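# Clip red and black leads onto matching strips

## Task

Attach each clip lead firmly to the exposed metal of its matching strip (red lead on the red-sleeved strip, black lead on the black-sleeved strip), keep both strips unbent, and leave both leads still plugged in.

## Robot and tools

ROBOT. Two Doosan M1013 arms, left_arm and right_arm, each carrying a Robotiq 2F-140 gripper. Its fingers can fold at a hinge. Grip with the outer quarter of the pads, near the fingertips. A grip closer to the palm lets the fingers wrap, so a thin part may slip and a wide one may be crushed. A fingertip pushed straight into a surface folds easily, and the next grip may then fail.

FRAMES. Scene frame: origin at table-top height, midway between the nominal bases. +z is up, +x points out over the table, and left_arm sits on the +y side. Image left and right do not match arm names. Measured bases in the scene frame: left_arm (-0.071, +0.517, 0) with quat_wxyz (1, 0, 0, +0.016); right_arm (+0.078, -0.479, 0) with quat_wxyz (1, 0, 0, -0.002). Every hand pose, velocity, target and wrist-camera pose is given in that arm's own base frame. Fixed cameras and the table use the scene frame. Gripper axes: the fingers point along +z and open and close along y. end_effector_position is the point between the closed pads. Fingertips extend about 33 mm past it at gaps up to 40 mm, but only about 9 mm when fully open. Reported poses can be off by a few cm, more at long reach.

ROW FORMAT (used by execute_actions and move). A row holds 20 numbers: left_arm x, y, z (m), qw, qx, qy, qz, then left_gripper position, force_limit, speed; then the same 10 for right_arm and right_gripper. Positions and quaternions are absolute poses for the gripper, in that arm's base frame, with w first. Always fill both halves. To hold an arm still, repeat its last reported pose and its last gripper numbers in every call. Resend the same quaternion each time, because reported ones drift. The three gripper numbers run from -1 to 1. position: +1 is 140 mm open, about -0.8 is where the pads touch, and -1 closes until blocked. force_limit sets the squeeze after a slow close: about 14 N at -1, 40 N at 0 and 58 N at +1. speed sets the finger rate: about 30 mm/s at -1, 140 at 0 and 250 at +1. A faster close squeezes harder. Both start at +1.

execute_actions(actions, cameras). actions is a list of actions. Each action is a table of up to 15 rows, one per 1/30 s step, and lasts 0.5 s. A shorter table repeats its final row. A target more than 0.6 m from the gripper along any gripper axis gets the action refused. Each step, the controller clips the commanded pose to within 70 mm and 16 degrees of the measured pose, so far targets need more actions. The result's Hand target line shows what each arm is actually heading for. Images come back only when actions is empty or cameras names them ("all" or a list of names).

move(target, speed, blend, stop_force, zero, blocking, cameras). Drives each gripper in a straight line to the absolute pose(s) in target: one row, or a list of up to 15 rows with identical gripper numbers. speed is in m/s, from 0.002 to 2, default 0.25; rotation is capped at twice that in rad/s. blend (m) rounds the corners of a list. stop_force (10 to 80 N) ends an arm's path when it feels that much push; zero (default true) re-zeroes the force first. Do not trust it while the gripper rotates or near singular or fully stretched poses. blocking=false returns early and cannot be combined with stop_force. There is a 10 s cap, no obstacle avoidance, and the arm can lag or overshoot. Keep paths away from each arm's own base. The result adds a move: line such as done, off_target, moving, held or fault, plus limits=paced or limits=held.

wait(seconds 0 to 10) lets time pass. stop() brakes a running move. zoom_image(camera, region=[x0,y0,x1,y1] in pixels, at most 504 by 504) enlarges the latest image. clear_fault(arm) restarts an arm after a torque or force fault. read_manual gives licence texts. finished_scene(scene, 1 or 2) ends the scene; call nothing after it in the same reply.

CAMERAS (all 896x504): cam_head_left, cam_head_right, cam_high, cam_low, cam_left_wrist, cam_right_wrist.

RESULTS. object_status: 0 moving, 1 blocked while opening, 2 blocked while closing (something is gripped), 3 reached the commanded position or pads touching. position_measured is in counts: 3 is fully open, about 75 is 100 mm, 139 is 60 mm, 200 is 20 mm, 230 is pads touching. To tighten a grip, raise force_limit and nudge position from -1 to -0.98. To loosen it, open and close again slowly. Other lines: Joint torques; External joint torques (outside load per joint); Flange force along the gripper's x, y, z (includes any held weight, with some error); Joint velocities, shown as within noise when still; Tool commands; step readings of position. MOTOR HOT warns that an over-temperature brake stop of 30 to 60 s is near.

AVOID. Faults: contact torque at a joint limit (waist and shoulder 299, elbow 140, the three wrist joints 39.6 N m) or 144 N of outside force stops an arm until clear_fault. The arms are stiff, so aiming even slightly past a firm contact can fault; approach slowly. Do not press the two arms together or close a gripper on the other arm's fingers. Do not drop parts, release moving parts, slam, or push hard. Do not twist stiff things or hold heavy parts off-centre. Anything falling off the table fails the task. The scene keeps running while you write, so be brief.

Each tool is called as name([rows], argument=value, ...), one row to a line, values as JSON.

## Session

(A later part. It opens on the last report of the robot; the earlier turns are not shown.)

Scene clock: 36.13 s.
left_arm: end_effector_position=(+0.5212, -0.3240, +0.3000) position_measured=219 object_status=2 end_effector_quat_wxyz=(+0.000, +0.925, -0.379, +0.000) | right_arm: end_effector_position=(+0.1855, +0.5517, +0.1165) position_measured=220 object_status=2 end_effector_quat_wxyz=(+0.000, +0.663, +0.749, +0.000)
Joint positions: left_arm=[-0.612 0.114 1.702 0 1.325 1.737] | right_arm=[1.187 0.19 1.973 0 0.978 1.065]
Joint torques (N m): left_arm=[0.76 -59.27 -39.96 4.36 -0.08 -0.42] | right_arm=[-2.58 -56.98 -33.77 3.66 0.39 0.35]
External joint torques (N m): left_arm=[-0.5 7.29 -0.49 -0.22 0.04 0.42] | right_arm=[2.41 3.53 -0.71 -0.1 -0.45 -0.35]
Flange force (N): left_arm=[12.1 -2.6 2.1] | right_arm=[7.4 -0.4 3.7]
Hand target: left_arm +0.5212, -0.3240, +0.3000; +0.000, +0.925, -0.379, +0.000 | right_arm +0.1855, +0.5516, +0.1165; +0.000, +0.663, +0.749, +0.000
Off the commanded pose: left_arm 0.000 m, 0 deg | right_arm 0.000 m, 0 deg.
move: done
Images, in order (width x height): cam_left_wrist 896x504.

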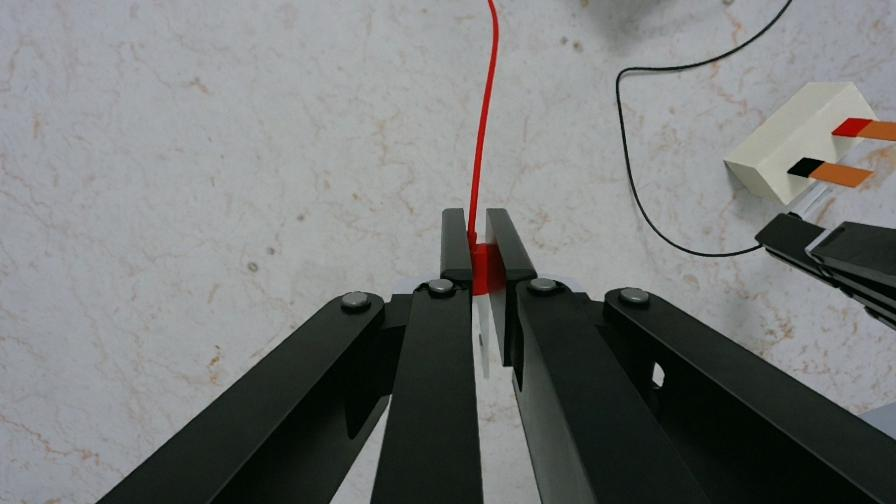

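move(target=[0.5212, -0.324, 0.30, 0, 0.9252, -0.3795, 0, -1, -0.05, -1, 0.187, 0.5287, 0.1165, 0, 0.6626, 0.7490, 0, -1, -0.05, -1], speed=0.06, cameras=["cam_left_wrist"])

zoom_image(camera="cam_left_wrist", region=[760, 130, 890, 220])

Scene clock: 37.40 s.
left_arm: end_effector_position=(+0.5212, -0.3240, +0.3000) position_measured=219 object_status=2 end_effector_quat_wxyz=(+0.000, +0.925, -0.379, +0.000) | right_arm: end_effector_position=(+0.1870, +0.5288, +0.1165) position_measured=220 object_status=2 end_effector_quat_wxyz=(+0.000, +0.663, +0.749, +0.000)
Joint positions: left_arm=[-0.612 0.114 1.702 0 1.325 1.737] | right_arm=[1.169 0.159 2.011 0 0.971 1.047]
Joint torques (N m): left_arm=[0.32 -58.94 -39.81 4.33 -0.08 -0.42] | right_arm=[-2.37 -52.86 -33.02 3.52 0.55 0.23]
External joint torques (N m): left_arm=[-0.2 6.57 -0.77 -0.2 0.03 0.42] | right_arm=[2.24 2.78 -1.25 0.01 -0.61 -0.23]
Flange force (N): left_arm=[11.4 -3.0 1.5] | right_arm=[7.3 -0.4 2.8]
Hand target: left_arm +0.5212, -0.3240, +0.3000; +0.000, +0.925, -0.379, +0.000 | right_arm +0.1870, +0.5287, +0.1165; +0.000, +0.663, +0.749, +0.000
Off the commanded pose: left_arm 0.000 m, 0 deg | right_arm 0.000 m, 0 deg.
move: done
Images, in order (width x height): cam_left_wrist 896x504.

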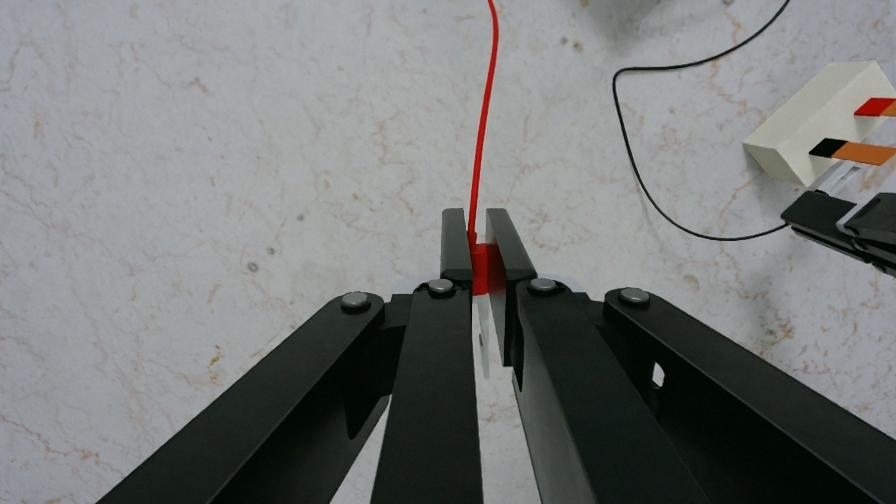

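Scaled by 3.877 from the camera's 896x504 image, which has a finer 1280x720 frame.

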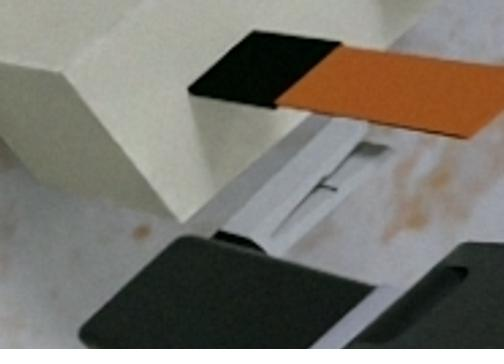

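zoom_image(camera="cam_left_wrist", region=[805, 135, 895, 200])

execute_actions(actions=[], cameras=["cam_low", "cam_high", "cam_head_left"])

zoom_image(camera="cam_low", region=[460, 170, 600, 260])

zoom_image(camera="cam_high", region=[500, 100, 600, 190])

zoom_image(camera="cam_head_left", region=[440, 270, 560, 350])

Scaled by 5.600 from the camera's 896x504 image, which has a finer 1280x720 frame.

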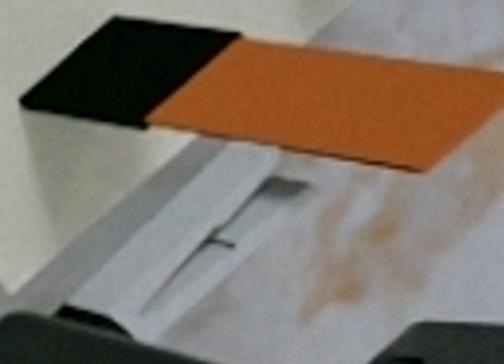

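Scene clock: 38.13 s.
left_arm: end_effector_position=(+0.5212, -0.3240, +0.3000) position_measured=219 object_status=2 end_effector_quat_wxyz=(+0.000, +0.925, -0.379, +0.000) | right_arm: end_effector_position=(+0.1870, +0.5287, +0.1165) position_measured=220 object_status=2 end_effector_quat_wxyz=(+0.000, +0.663, +0.749, +0.000)
Joint positions: left_arm=[-0.612 0.114 1.702 0 1.325 1.737] | right_arm=[1.169 0.159 2.011 0 0.971 1.047]
Joint velocities: within noise
Joint torques (N m): left_arm=[0.67 -58.95 -39.86 4.46 -0.09 -0.31] | right_arm=[-2.07 -53.29 -33.43 3.53 0.63 0.34]
External joint torques (N m): left_arm=[-0.49 6.83 -0.61 -0.33 0.03 0.31] | right_arm=[1.9 3.13 -0.82 0 -0.69 -0.34]
Flange force (N): left_arm=[11.7 -2.3 1.8] | right_arm=[6.7 0.2 3.7]
Hand target: left_arm +0.5212, -0.3240, +0.3000; +0.000, +0.925, -0.379, +0.000 | right_arm +0.1870, +0.5287, +0.1165; +0.000, +0.663, +0.749, +0.000
Tool commands: left_gripper/position=-1.0 left_gripper/force_limit=-0.05 left_gripper/speed=-1.0 right_gripper/position=-1.0 right_gripper/force_limit=-0.05 right_gripper/speed=-1.0
Off the commanded pose: left_arm 0.000 m, 0 deg | right_arm 0.000 m, 0 deg.
Images, in order (width x height): cam_head_left 896x504, cam_high 896x504, cam_low 896x504.

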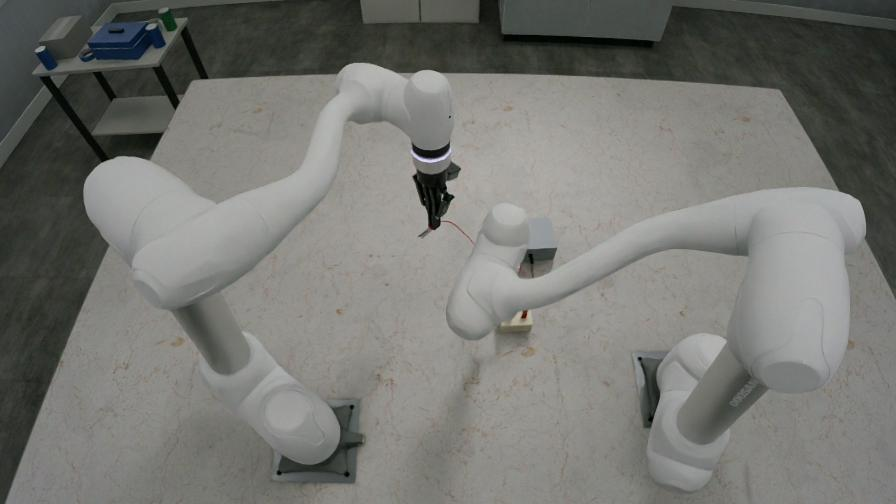

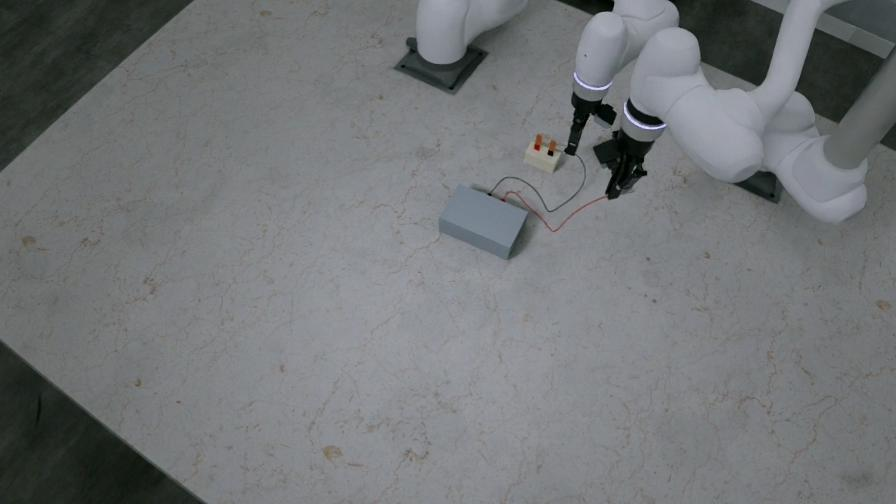

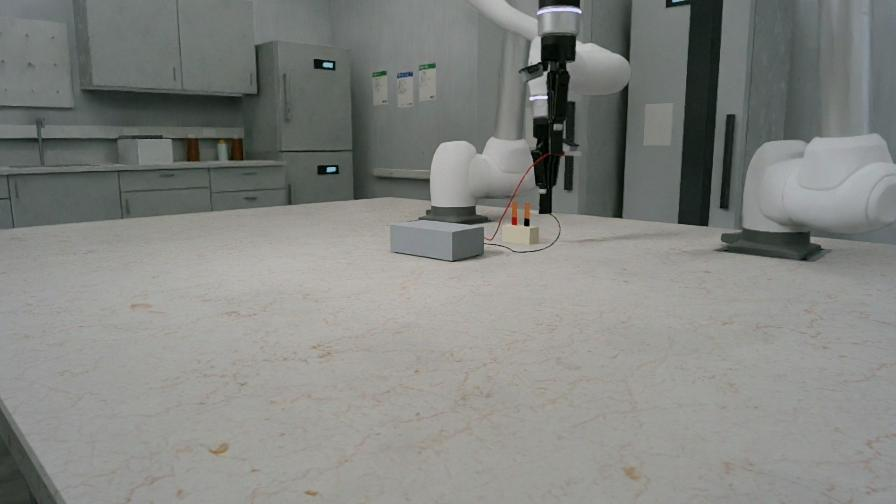

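Scaled by 3.600 from the camera's 896x504 image, which has a finer 1280x720 frame.

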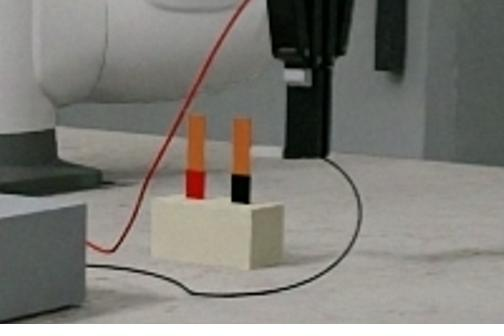

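Scaled by 5.040 from the camera's 896x504 image, which has a finer 1280x720 frame.

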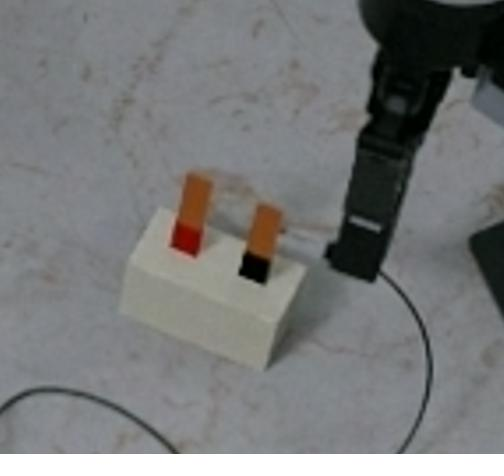

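Scaled by 4.200 from the camera's 896x504 image, which has a finer 1280x720 frame.

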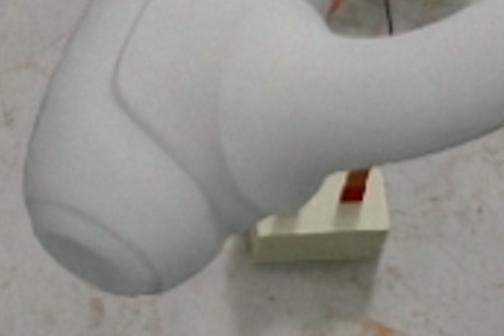

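move([
  [0.5212, -0.324, 0.30, 0, 0.9252, -0.3795, 0, -1, -0.05, -1, 0.1855, 0.5480, 0.1165, 0, 0.6626, 0.7490, 0, -1, -0.05, -1],
  [0.5212, -0.324, 0.30, 0, 0.9252, -0.3795, 0, -1, -0.05, -1, 0.1894, 0.5486, 0.1225, 0, 0.6626, 0.7490, 0, -1, -0.05, -1],
], speed=0.1, cameras=["cam_left_wrist", "cam_low"])

zoom_image(camera="cam_left_wrist", region=[770, 120, 896, 210])

zoom_image(camera="cam_low", region=[480, 180, 580, 250])

zoom_image(camera="cam_left_wrist", region=[726, 40, 896, 210])

Scene clock: 42.17 s.
left_arm: end_effector_position=(+0.5212, -0.3240, +0.3000) position_measured=219 object_status=2 end_effector_quat_wxyz=(+0.000, +0.925, -0.379, +0.000) | right_arm: end_effector_position=(+0.1893, +0.5486, +0.1224) position_measured=220 object_status=2 end_effector_quat_wxyz=(+0.000, +0.663, +0.749, +0.000)
Joint positions: left_arm=[-0.612 0.114 1.702 0 1.325 1.737] | right_arm=[1.179 0.182 1.971 0 0.989 1.057]
Joint torques (N m): left_arm=[0.82 -59.05 -39.84 4.32 -0.14 -0.35] | right_arm=[-0.81 -55.4 -35.73 3.67 0.49 0.24]
External joint torques (N m): left_arm=[-0.69 7.1 -0.6 -0.19 0.09 0.35] | right_arm=[0.61 2.6 1.13 -0.12 -0.55 -0.24]
Flange force (N): left_arm=[12.1 -2.2 1.8] | right_arm=[1.7 0.1 4.6]
Hand target: left_arm +0.5212, -0.3240, +0.3000; +0.000, +0.925, -0.379, +0.000 | right_arm +0.1894, +0.5486, +0.1225; +0.000, +0.663, +0.749, +0.000
Off the commanded pose: left_arm 0.000 m, 0 deg | right_arm 0.000 m, 0 deg.
move: done
Images, in order (width x height): cam_low 896x504, cam_left_wrist 896x504.

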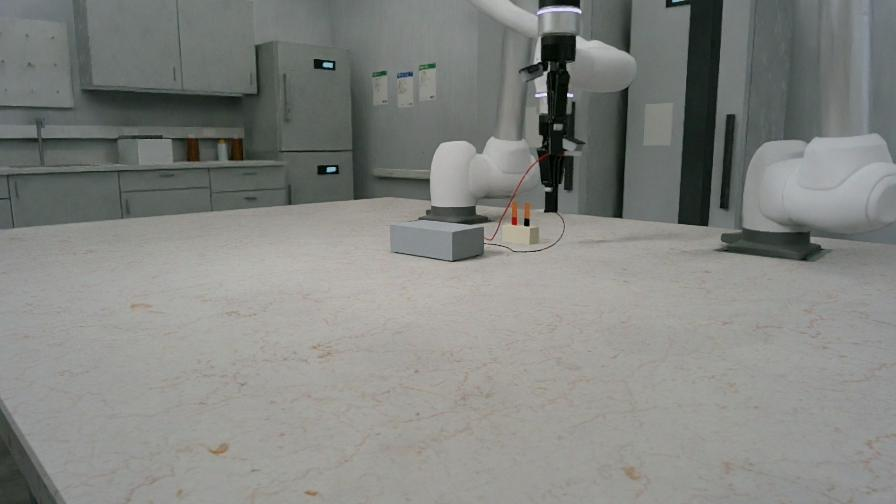

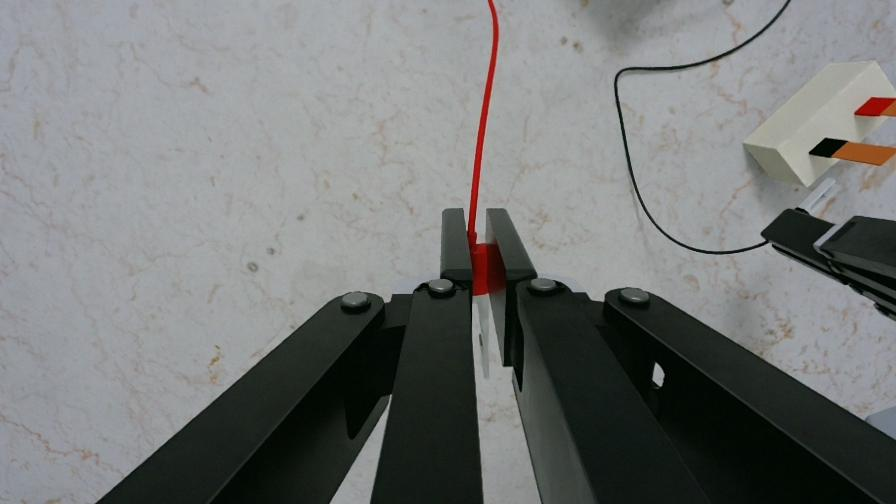

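Scaled by 4.000 from the camera's 896x504 image, which has a finer 1280x720 frame.

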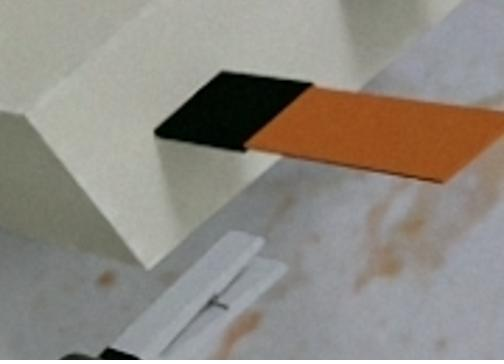

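Scaled by 5.040 from the camera's 896x504 image, which has a finer 1280x720 frame.

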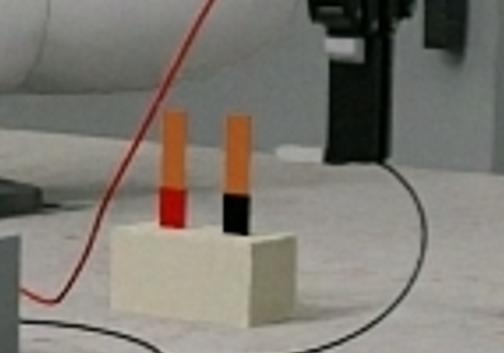

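Scaled by 2.965 from the camera's 896x504 image, which has a finer 1280x720 frame.

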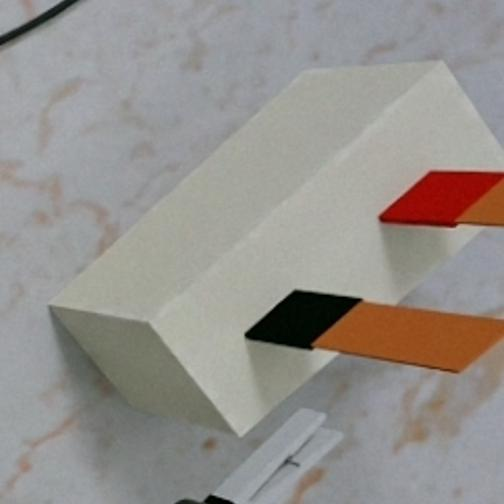

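move(target=[0.5212, -0.324, 0.30, 0, 0.9252, -0.3795, 0, -1, -0.05, -1, 0.1921, 0.5228, 0.1225, 0, 0.6626, 0.7490, 0, -1, -0.05, -1], speed=0.08, cameras=["cam_left_wrist", "cam_low"])

zoom_image(camera="cam_left_wrist", region=[770, 120, 896, 210])

zoom_image(camera="cam_low", region=[480, 180, 580, 250])

Scene clock: 45.37 s.
left_arm: end_effector_position=(+0.5212, -0.3240, +0.3000) position_measured=219 object_status=2 end_effector_quat_wxyz=(+0.000, +0.925, -0.379, +0.000) | right_arm: end_effector_position=(+0.1921, +0.5229, +0.1225) position_measured=220 object_status=2 end_effector_quat_wxyz=(+0.000, +0.663, +0.749, +0.000)
Joint positions: left_arm=[-0.612 0.114 1.702 0 1.325 1.737] | right_arm=[1.157 0.148 2.012 0 0.981 1.034]
Joint torques (N m): left_arm=[0.13 -58.82 -40.04 4.36 -0.14 -0.36] | right_arm=[-1.47 -50.96 -33.13 3.63 0.35 0.52]
External joint torques (N m): left_arm=[0.03 6.68 -0.47 -0.23 0.09 0.36] | right_arm=[1.35 1.85 -1.39 -0.07 -0.41 -0.52]
Flange force (N): left_arm=[11.0 -3.2 1.8] | right_arm=[5.3 1.0 1.3]
Hand target: left_arm +0.5212, -0.3240, +0.3000; +0.000, +0.925, -0.379, +0.000 | right_arm +0.1921, +0.5228, +0.1225; +0.000, +0.663, +0.749, +0.000
Off the commanded pose: left_arm 0.000 m, 0 deg | right_arm 0.000 m, 0 deg.
move: done
Images, in order (width x height): cam_low 896x504, cam_left_wrist 896x504.

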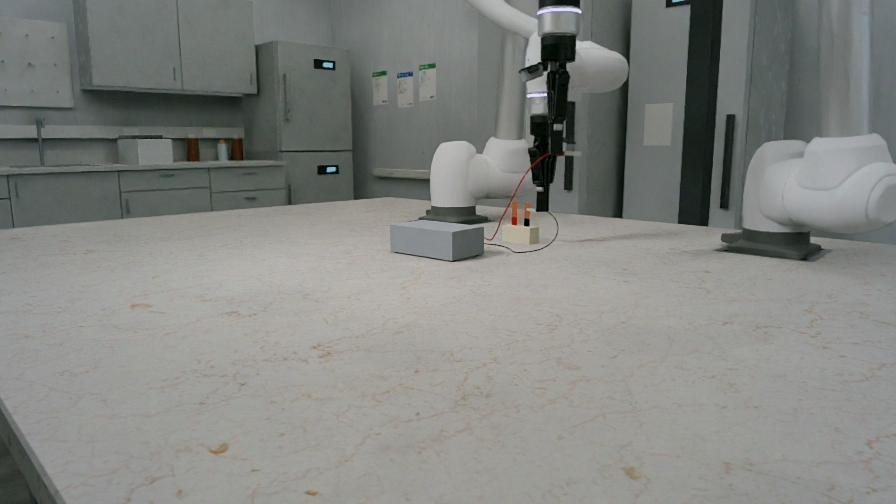

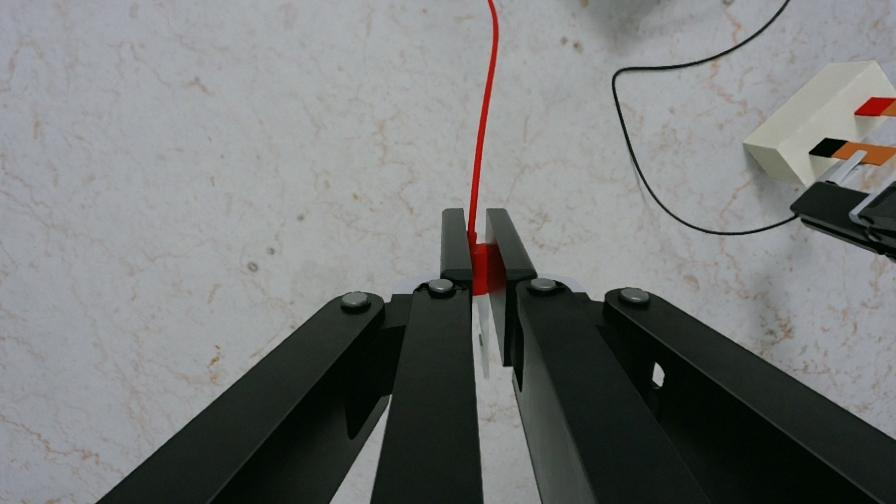

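Scaled by 4.000 from the camera's 896x504 image, which has a finer 1280x720 frame.

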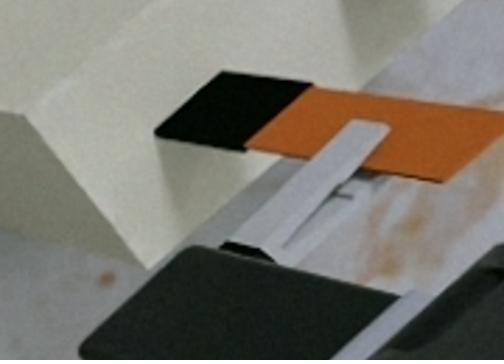

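Scaled by 5.040 from the camera's 896x504 image, which has a finer 1280x720 frame.

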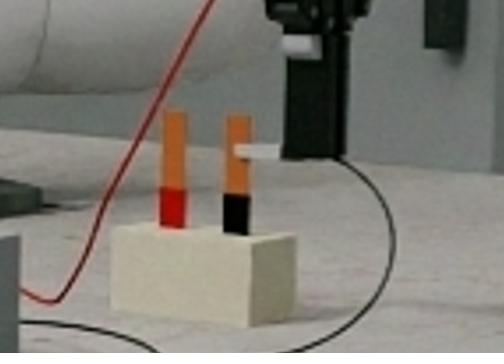

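move(target=[0.5212, -0.324, 0.30, 0, 0.9252, -0.3795, 0, -1, -0.05, -1, 0.1932, 0.5124, 0.1225, 0, 0.6626, 0.7490, 0, -1, -0.05, -1], speed=0.06, cameras=["cam_left_wrist", "cam_low"])

zoom_image(camera="cam_left_wrist", region=[770, 120, 896, 210])

zoom_image(camera="cam_low", region=[480, 180, 580, 250])

Scene clock: 46.73 s.
left_arm: end_effector_position=(+0.5212, -0.3240, +0.3000) position_measured=219 object_status=2 end_effector_quat_wxyz=(+0.000, +0.925, -0.379, +0.000) | right_arm: end_effector_position=(+0.1932, +0.5125, +0.1225) position_measured=220 object_status=2 end_effector_quat_wxyz=(+0.000, +0.663, +0.749, +0.000)
Joint positions: left_arm=[-0.612 0.114 1.702 0 1.325 1.737] | right_arm=[1.147 0.134 2.029 0 0.979 1.025]
Joint torques (N m): left_arm=[1.08 -59.39 -40.06 4.36 -0.06 -0.37] | right_arm=[-0.66 -52.21 -34.05 3.61 0.38 0.36]
External joint torques (N m): left_arm=[-0.9 6.71 -0.58 -0.21 0.01 0.37] | right_arm=[0.54 4.56 -0.43 -0.06 -0.44 -0.36]
Flange force (N): left_arm=[11.5 -1.7 1.8] | right_arm=[6.8 3.2 5.0]
Hand target: left_arm +0.5212, -0.3240, +0.3000; +0.000, +0.925, -0.379, +0.000 | right_arm +0.1932, +0.5124, +0.1225; +0.000, +0.663, +0.749, +0.000
Off the commanded pose: left_arm 0.000 m, 0 deg | right_arm 0.000 m, 0 deg.
move: done
Images, in order (width x height): cam_low 896x504, cam_left_wrist 896x504.

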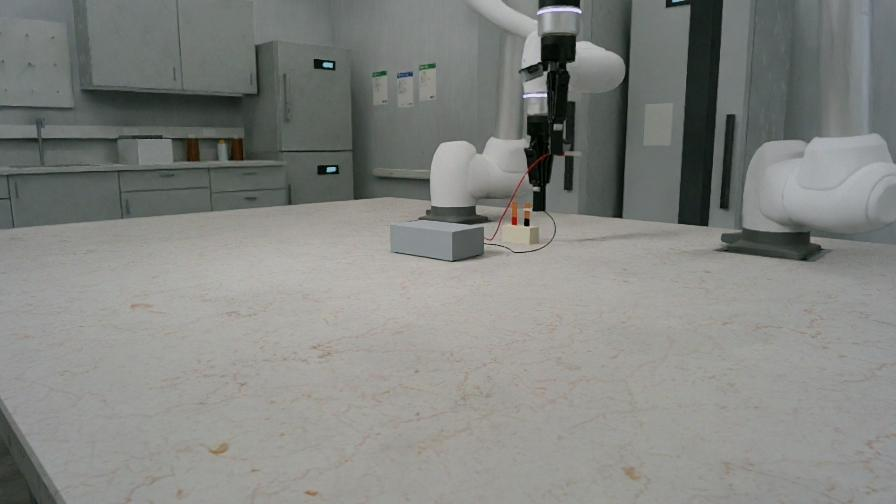

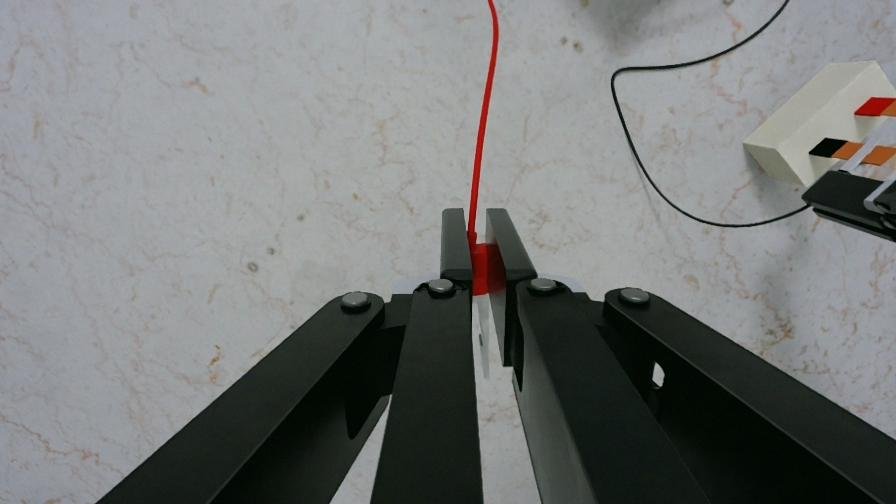

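Scaled by 4.000 from the camera's 896x504 image, which has a finer 1280x720 frame.

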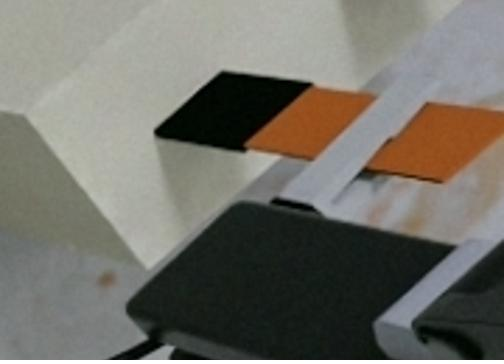

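Scaled by 5.040 from the camera's 896x504 image, which has a finer 1280x720 frame.

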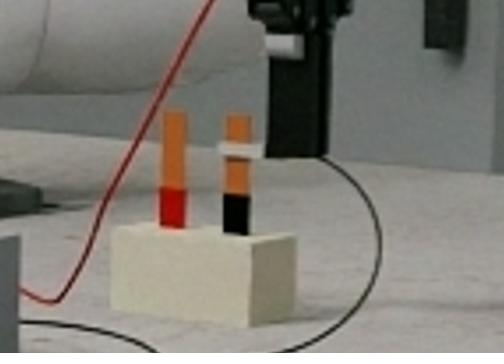

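move(target=[0.5212, -0.324, 0.30, 0, 0.9252, -0.3795, 0, -1, -0.05, -1, 0.1932, 0.5124, 0.1225, 0, 0.6626, 0.7490, 0, -0.45, -0.05, -1], speed=0.06, cameras=["cam_left_wrist", "cam_low", "cam_right_wrist"])

zoom_image(camera="cam_left_wrist", region=[770, 120, 896, 210])

zoom_image(camera="cam_low", region=[480, 180, 580, 250])

Scene clock: 48.03 s.
left_arm: end_effector_position=(+0.5212, -0.3240, +0.3000) position_measured=219 object_status=2 end_effector_quat_wxyz=(+0.000, +0.925, -0.379, +0.000) | right_arm: end_effector_position=(+0.1932, +0.5124, +0.1225) position_measured=186 object_status=0 end_effector_quat_wxyz=(+0.000, +0.663, +0.749, +0.000)
Joint positions: left_arm=[-0.612 0.114 1.702 0 1.325 1.737] | right_arm=[1.147 0.134 2.029 0 0.979 1.025]
Joint torques (N m): left_arm=[0.71 -58.97 -40.04 4.41 -0.16 -0.39] | right_arm=[-1.64 -50.82 -34.02 3.62 0.42 0.29]
External joint torques (N m): left_arm=[-0.65 6.85 -0.48 -0.28 0.1 0.39] | right_arm=[1.51 3.05 -0.43 -0.07 -0.47 -0.29]
Flange force (N): left_arm=[11.5 -2.2 1.9] | right_arm=[5.8 0.5 3.6]
Hand target: left_arm +0.5212, -0.3240, +0.3000; +0.000, +0.925, -0.379, +0.000 | right_arm +0.1932, +0.5124, +0.1225; +0.000, +0.663, +0.749, +0.000
Off the commanded pose: left_arm 0.000 m, 0 deg | right_arm 0.000 m, 0 deg.
move: done
Images, in order (width x height): cam_low 896x504, cam_left_wrist 896x504, cam_right_wrist 896x504.

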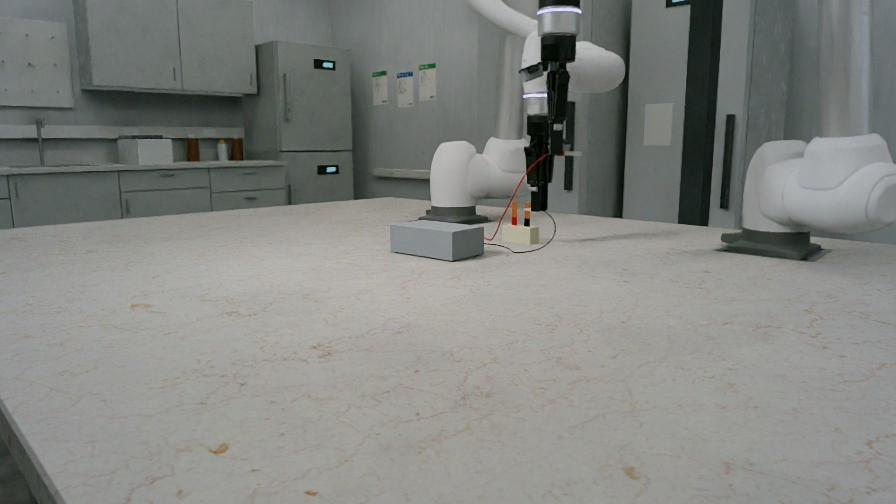

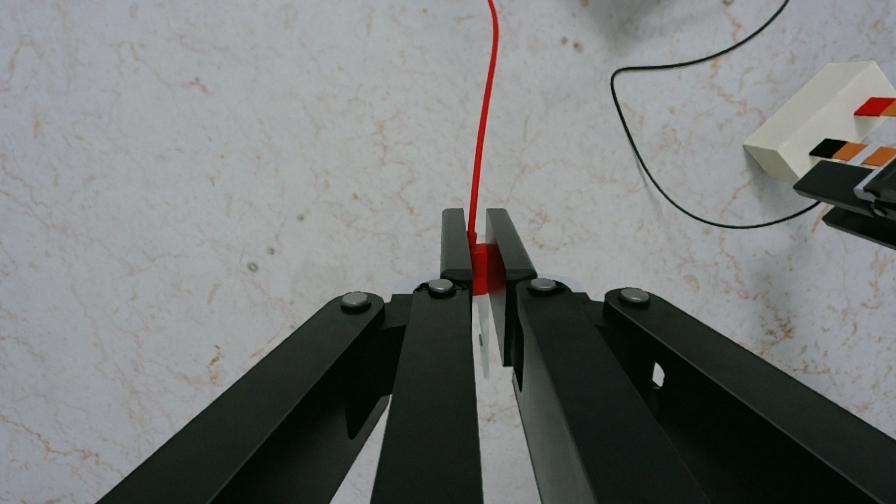

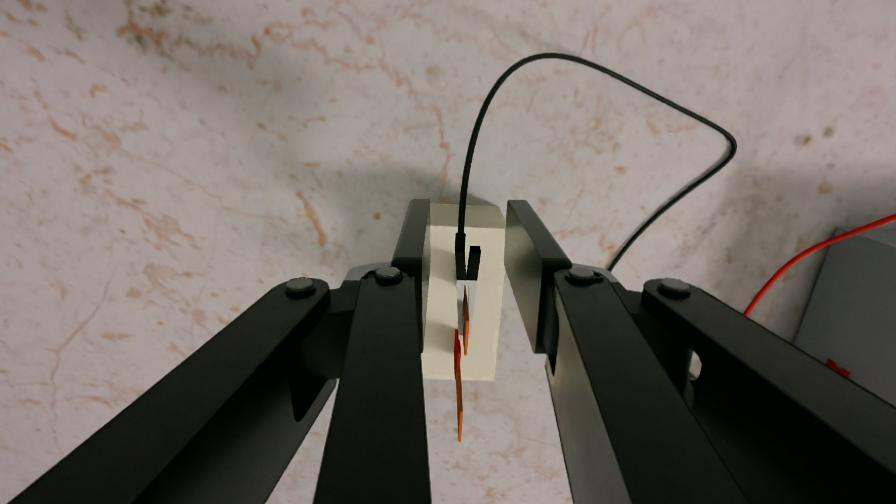

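Scaled by 4.000 from the camera's 896x504 image, which has a finer 1280x720 frame.

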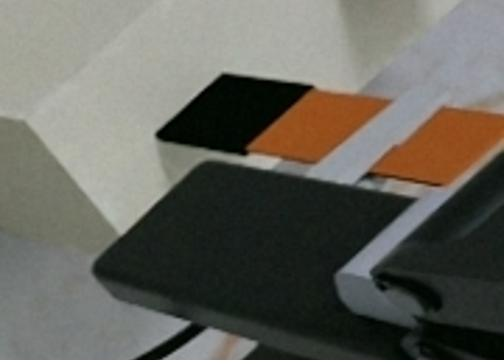

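Scaled by 5.040 from the camera's 896x504 image, which has a finer 1280x720 frame.

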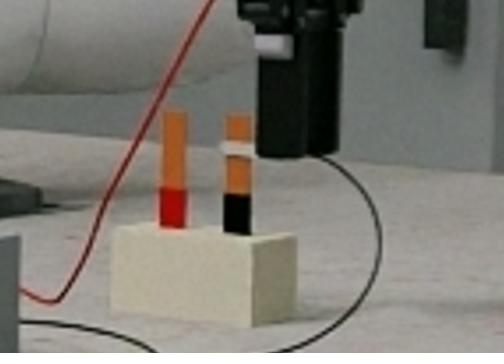

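move([
  [0.5212, -0.324, 0.30, 0, 0.9252, -0.3795, 0, -1, -0.05, -1, 0.1932, 0.5124, 0.215, 0, 0.6626, 0.7490, 0, -0.45, -0.05, -1],
  [0.4577, -0.432, 0.28, 0, 0.8434, -0.5373, 0, -1, -0.05, -1, 0.3704, 0.3195, 0.19, -0.4262, 0.2876, 0.8456, 0.1449, -0.45, -0.05, -1],
  [0.3454, -0.6601, 0.20, 0, 0.7284, -0.6852, 0, -1, -0.05, -1, 0.3704, 0.3195, 0.166, -0.4262, 0.2876, 0.8456, 0.1449, -0.45, -0.05, -1],
  [0.3454, -0.6601, 0.139, 0, 0.7284, -0.6852, 0, -1, -0.05, -1, 0.3704, 0.3195, 0.166, -0.4262, 0.2876, 0.8456, 0.1449, -0.45, -0.05, -1],
], speed=[0.15, 0.4, 0.4, 0.2], blend=[0.02, 0.04, 0.02, 0], cameras=["cam_right_wrist", "cam_head_left", "cam_low", "cam_left_wrist"])

zoom_image(camera="cam_right_wrist", region=[330, 40, 560, 200])

zoom_image(camera="cam_low", region=[480, 180, 580, 250])

Scene clock: 56.67 s.
left_arm: end_effector_position=(+0.3454, -0.6601, +0.1391) position_measured=219 object_status=2 end_effector_quat_wxyz=(+0.000, +0.728, -0.685, +0.000) | right_arm: end_effector_position=(+0.3704, +0.3195, +0.1660) position_measured=186 object_status=3 end_effector_quat_wxyz=(-0.426, +0.288, +0.845, +0.145)
Joint positions: left_arm=[-1.135 0.405 1.63 0 1.106 1.945] | right_arm=[0.205 0.313 2.002 0.656 1.553 -0.979]
Joint torques (N m): left_arm=[0.68 -86.22 -36.89 4.07 -0.26 -0.32] | right_arm=[-1.79 -65.46 -30.4 3.81 2.32 0.37]
External joint torques (N m): left_arm=[-0.25 7.73 -0.6 -0.25 0.21 0.31] | right_arm=[1.78 3.45 -0.42 -0.08 -0.48 -0.37]
Flange force (N): left_arm=[11.5 -5.2 4.7] | right_arm=[-4.5 5.8 2.3]
Hand target: left_arm +0.3454, -0.6601, +0.1390; +0.000, +0.728, -0.685, +0.000 | right_arm +0.3704, +0.3195, +0.1660; -0.426, +0.288, +0.845, +0.145
Off the commanded pose: left_arm 0.000 m, 0 deg | right_arm 0.000 m, 0 deg.
move: done
Images, in order (width x height): cam_head_left 896x504, cam_low 896x504, cam_left_wrist 896x504, cam_right_wrist 896x504.

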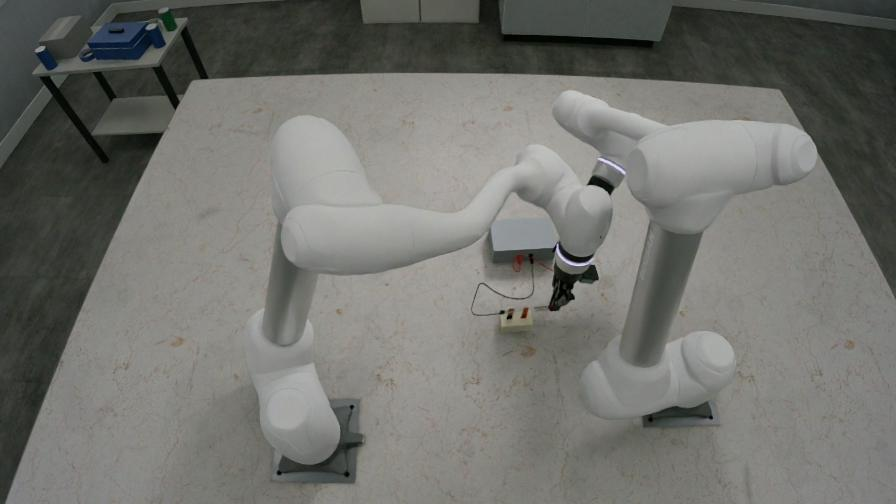

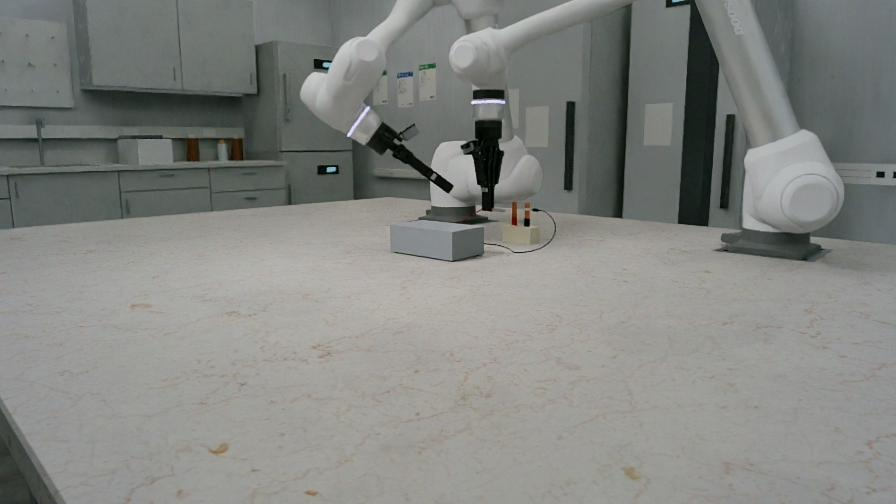

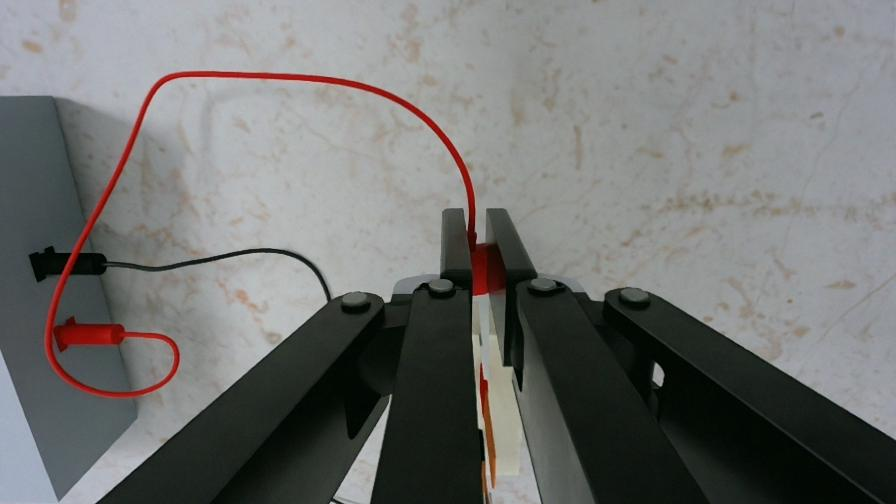

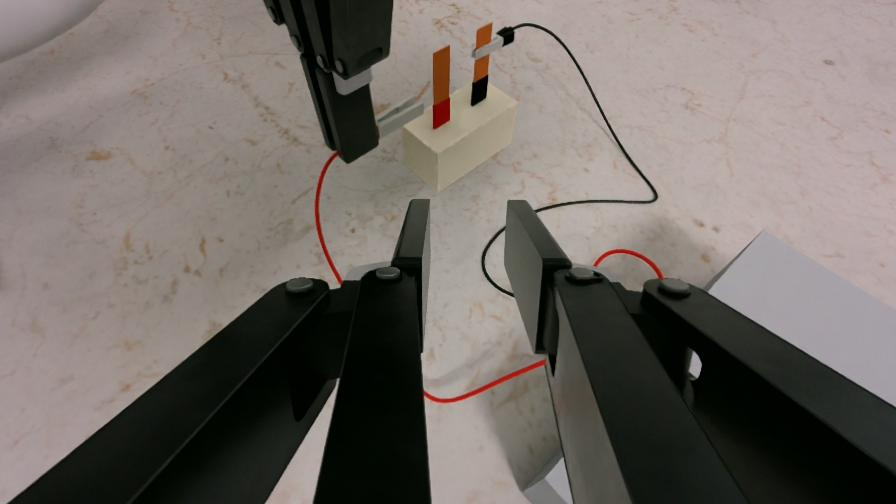

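Scaled by 2.191 from the camera's 896x504 image, which has a finer 1280x720 frame.

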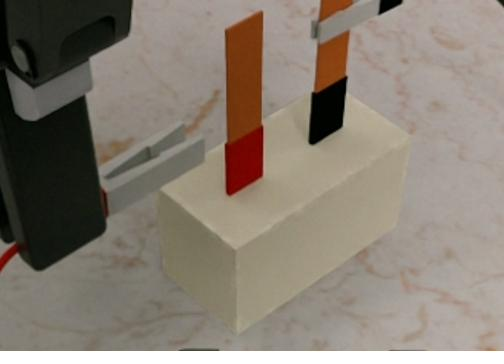

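Scaled by 5.040 from the camera's 896x504 image, which has a finer 1280x720 frame.

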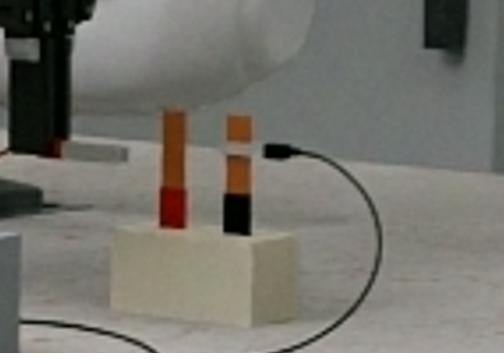

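zoom_image(camera="cam_right_wrist", region=[360, 40, 470, 140])

zoom_image(camera="cam_left_wrist", region=[455, 270, 535, 500])

zoom_image(camera="cam_head_left", region=[460, 270, 600, 350])

Scaled by 4.582 from the camera's 896x504 image, which has a finer 1280x720 frame.

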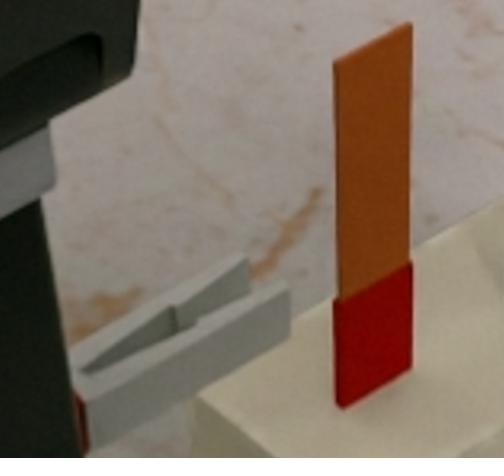

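Scaled by 2.191 from the camera's 896x504 image, which has a finer 1280x720 frame.

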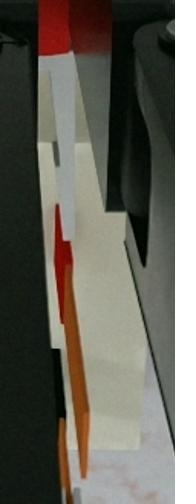

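Scaled by 3.600 from the camera's 896x504 image, which has a finer 1280x720 frame.

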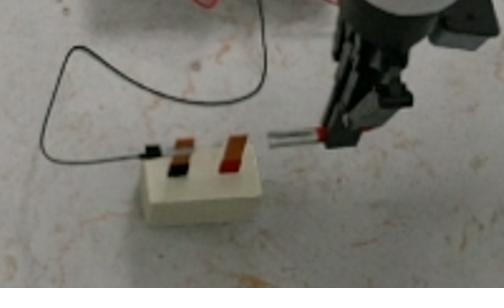

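move(target=[0.3372, -0.6486, 0.1395, 0, 0.7284, -0.6852, 0, -1, -0.05, -1, 0.3704, 0.3195, 0.166, -0.4262, 0.2876, 0.8456, 0.1449, -0.45, -0.05, -1], speed=0.08, cameras=["cam_right_wrist", "cam_left_wrist"])

zoom_image(camera="cam_right_wrist", region=[360, 40, 470, 140])

zoom_image(camera="cam_left_wrist", region=[455, 270, 535, 500])

Scene clock: 64.00 s.
left_arm: end_effector_position=(+0.3372, -0.6486, +0.1395) position_measured=219 object_status=2 end_effector_quat_wxyz=(+0.000, +0.728, -0.685, +0.000) | right_arm: end_effector_position=(+0.3704, +0.3195, +0.1660) position_measured=186 object_status=3 end_effector_quat_wxyz=(-0.426, +0.288, +0.845, +0.145)
Joint positions: left_arm=[-1.139 0.385 1.66 0 1.097 1.942] | right_arm=[0.205 0.313 2.002 0.656 1.553 -0.979]
Joint torques (N m): left_arm=[1.02 -82.23 -36.66 3.97 -0.04 -0.4] | right_arm=[-1.87 -65.67 -30.27 3.83 2.32 0.33]
External joint torques (N m): left_arm=[-0.73 6.19 -0.6 -0.18 -0.01 0.4] | right_arm=[1.86 3.68 -0.53 -0.1 -0.48 -0.33]
Flange force (N): left_arm=[9.5 -3.7 4.0] | right_arm=[-4.8 6.3 2.2]
Hand target: left_arm +0.3372, -0.6486, +0.1395; +0.000, +0.728, -0.685, +0.000 | right_arm +0.3704, +0.3195, +0.1660; -0.426, +0.288, +0.845, +0.145
Off the commanded pose: left_arm 0.000 m, 0 deg | right_arm 0.000 m, 0 deg.
move: done
Images, in order (width x height): cam_left_wrist 896x504, cam_right_wrist 896x504.

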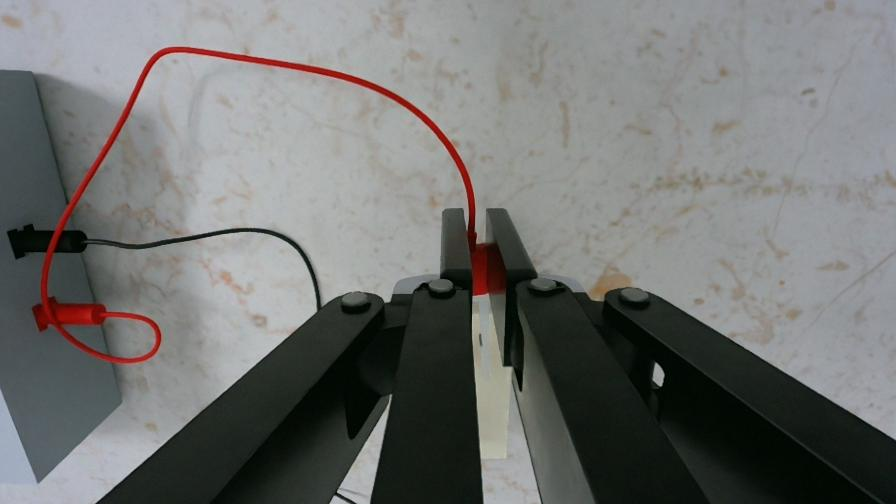

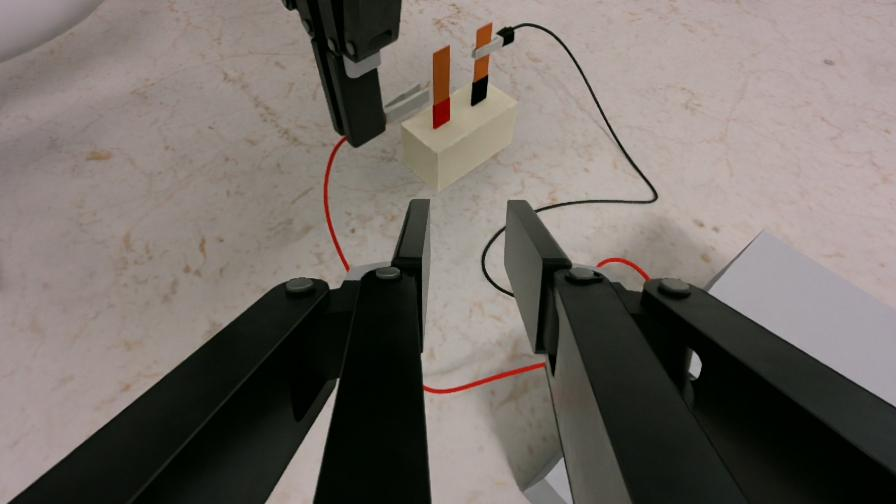

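Scaled by 4.582 from the camera's 896x504 image, which has a finer 1280x720 frame.

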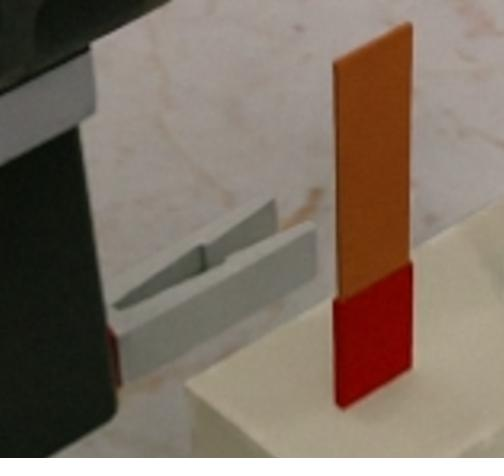

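Scaled by 2.191 from the camera's 896x504 image, which has a finer 1280x720 frame.

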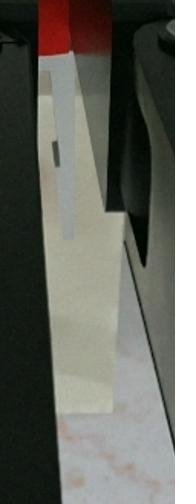

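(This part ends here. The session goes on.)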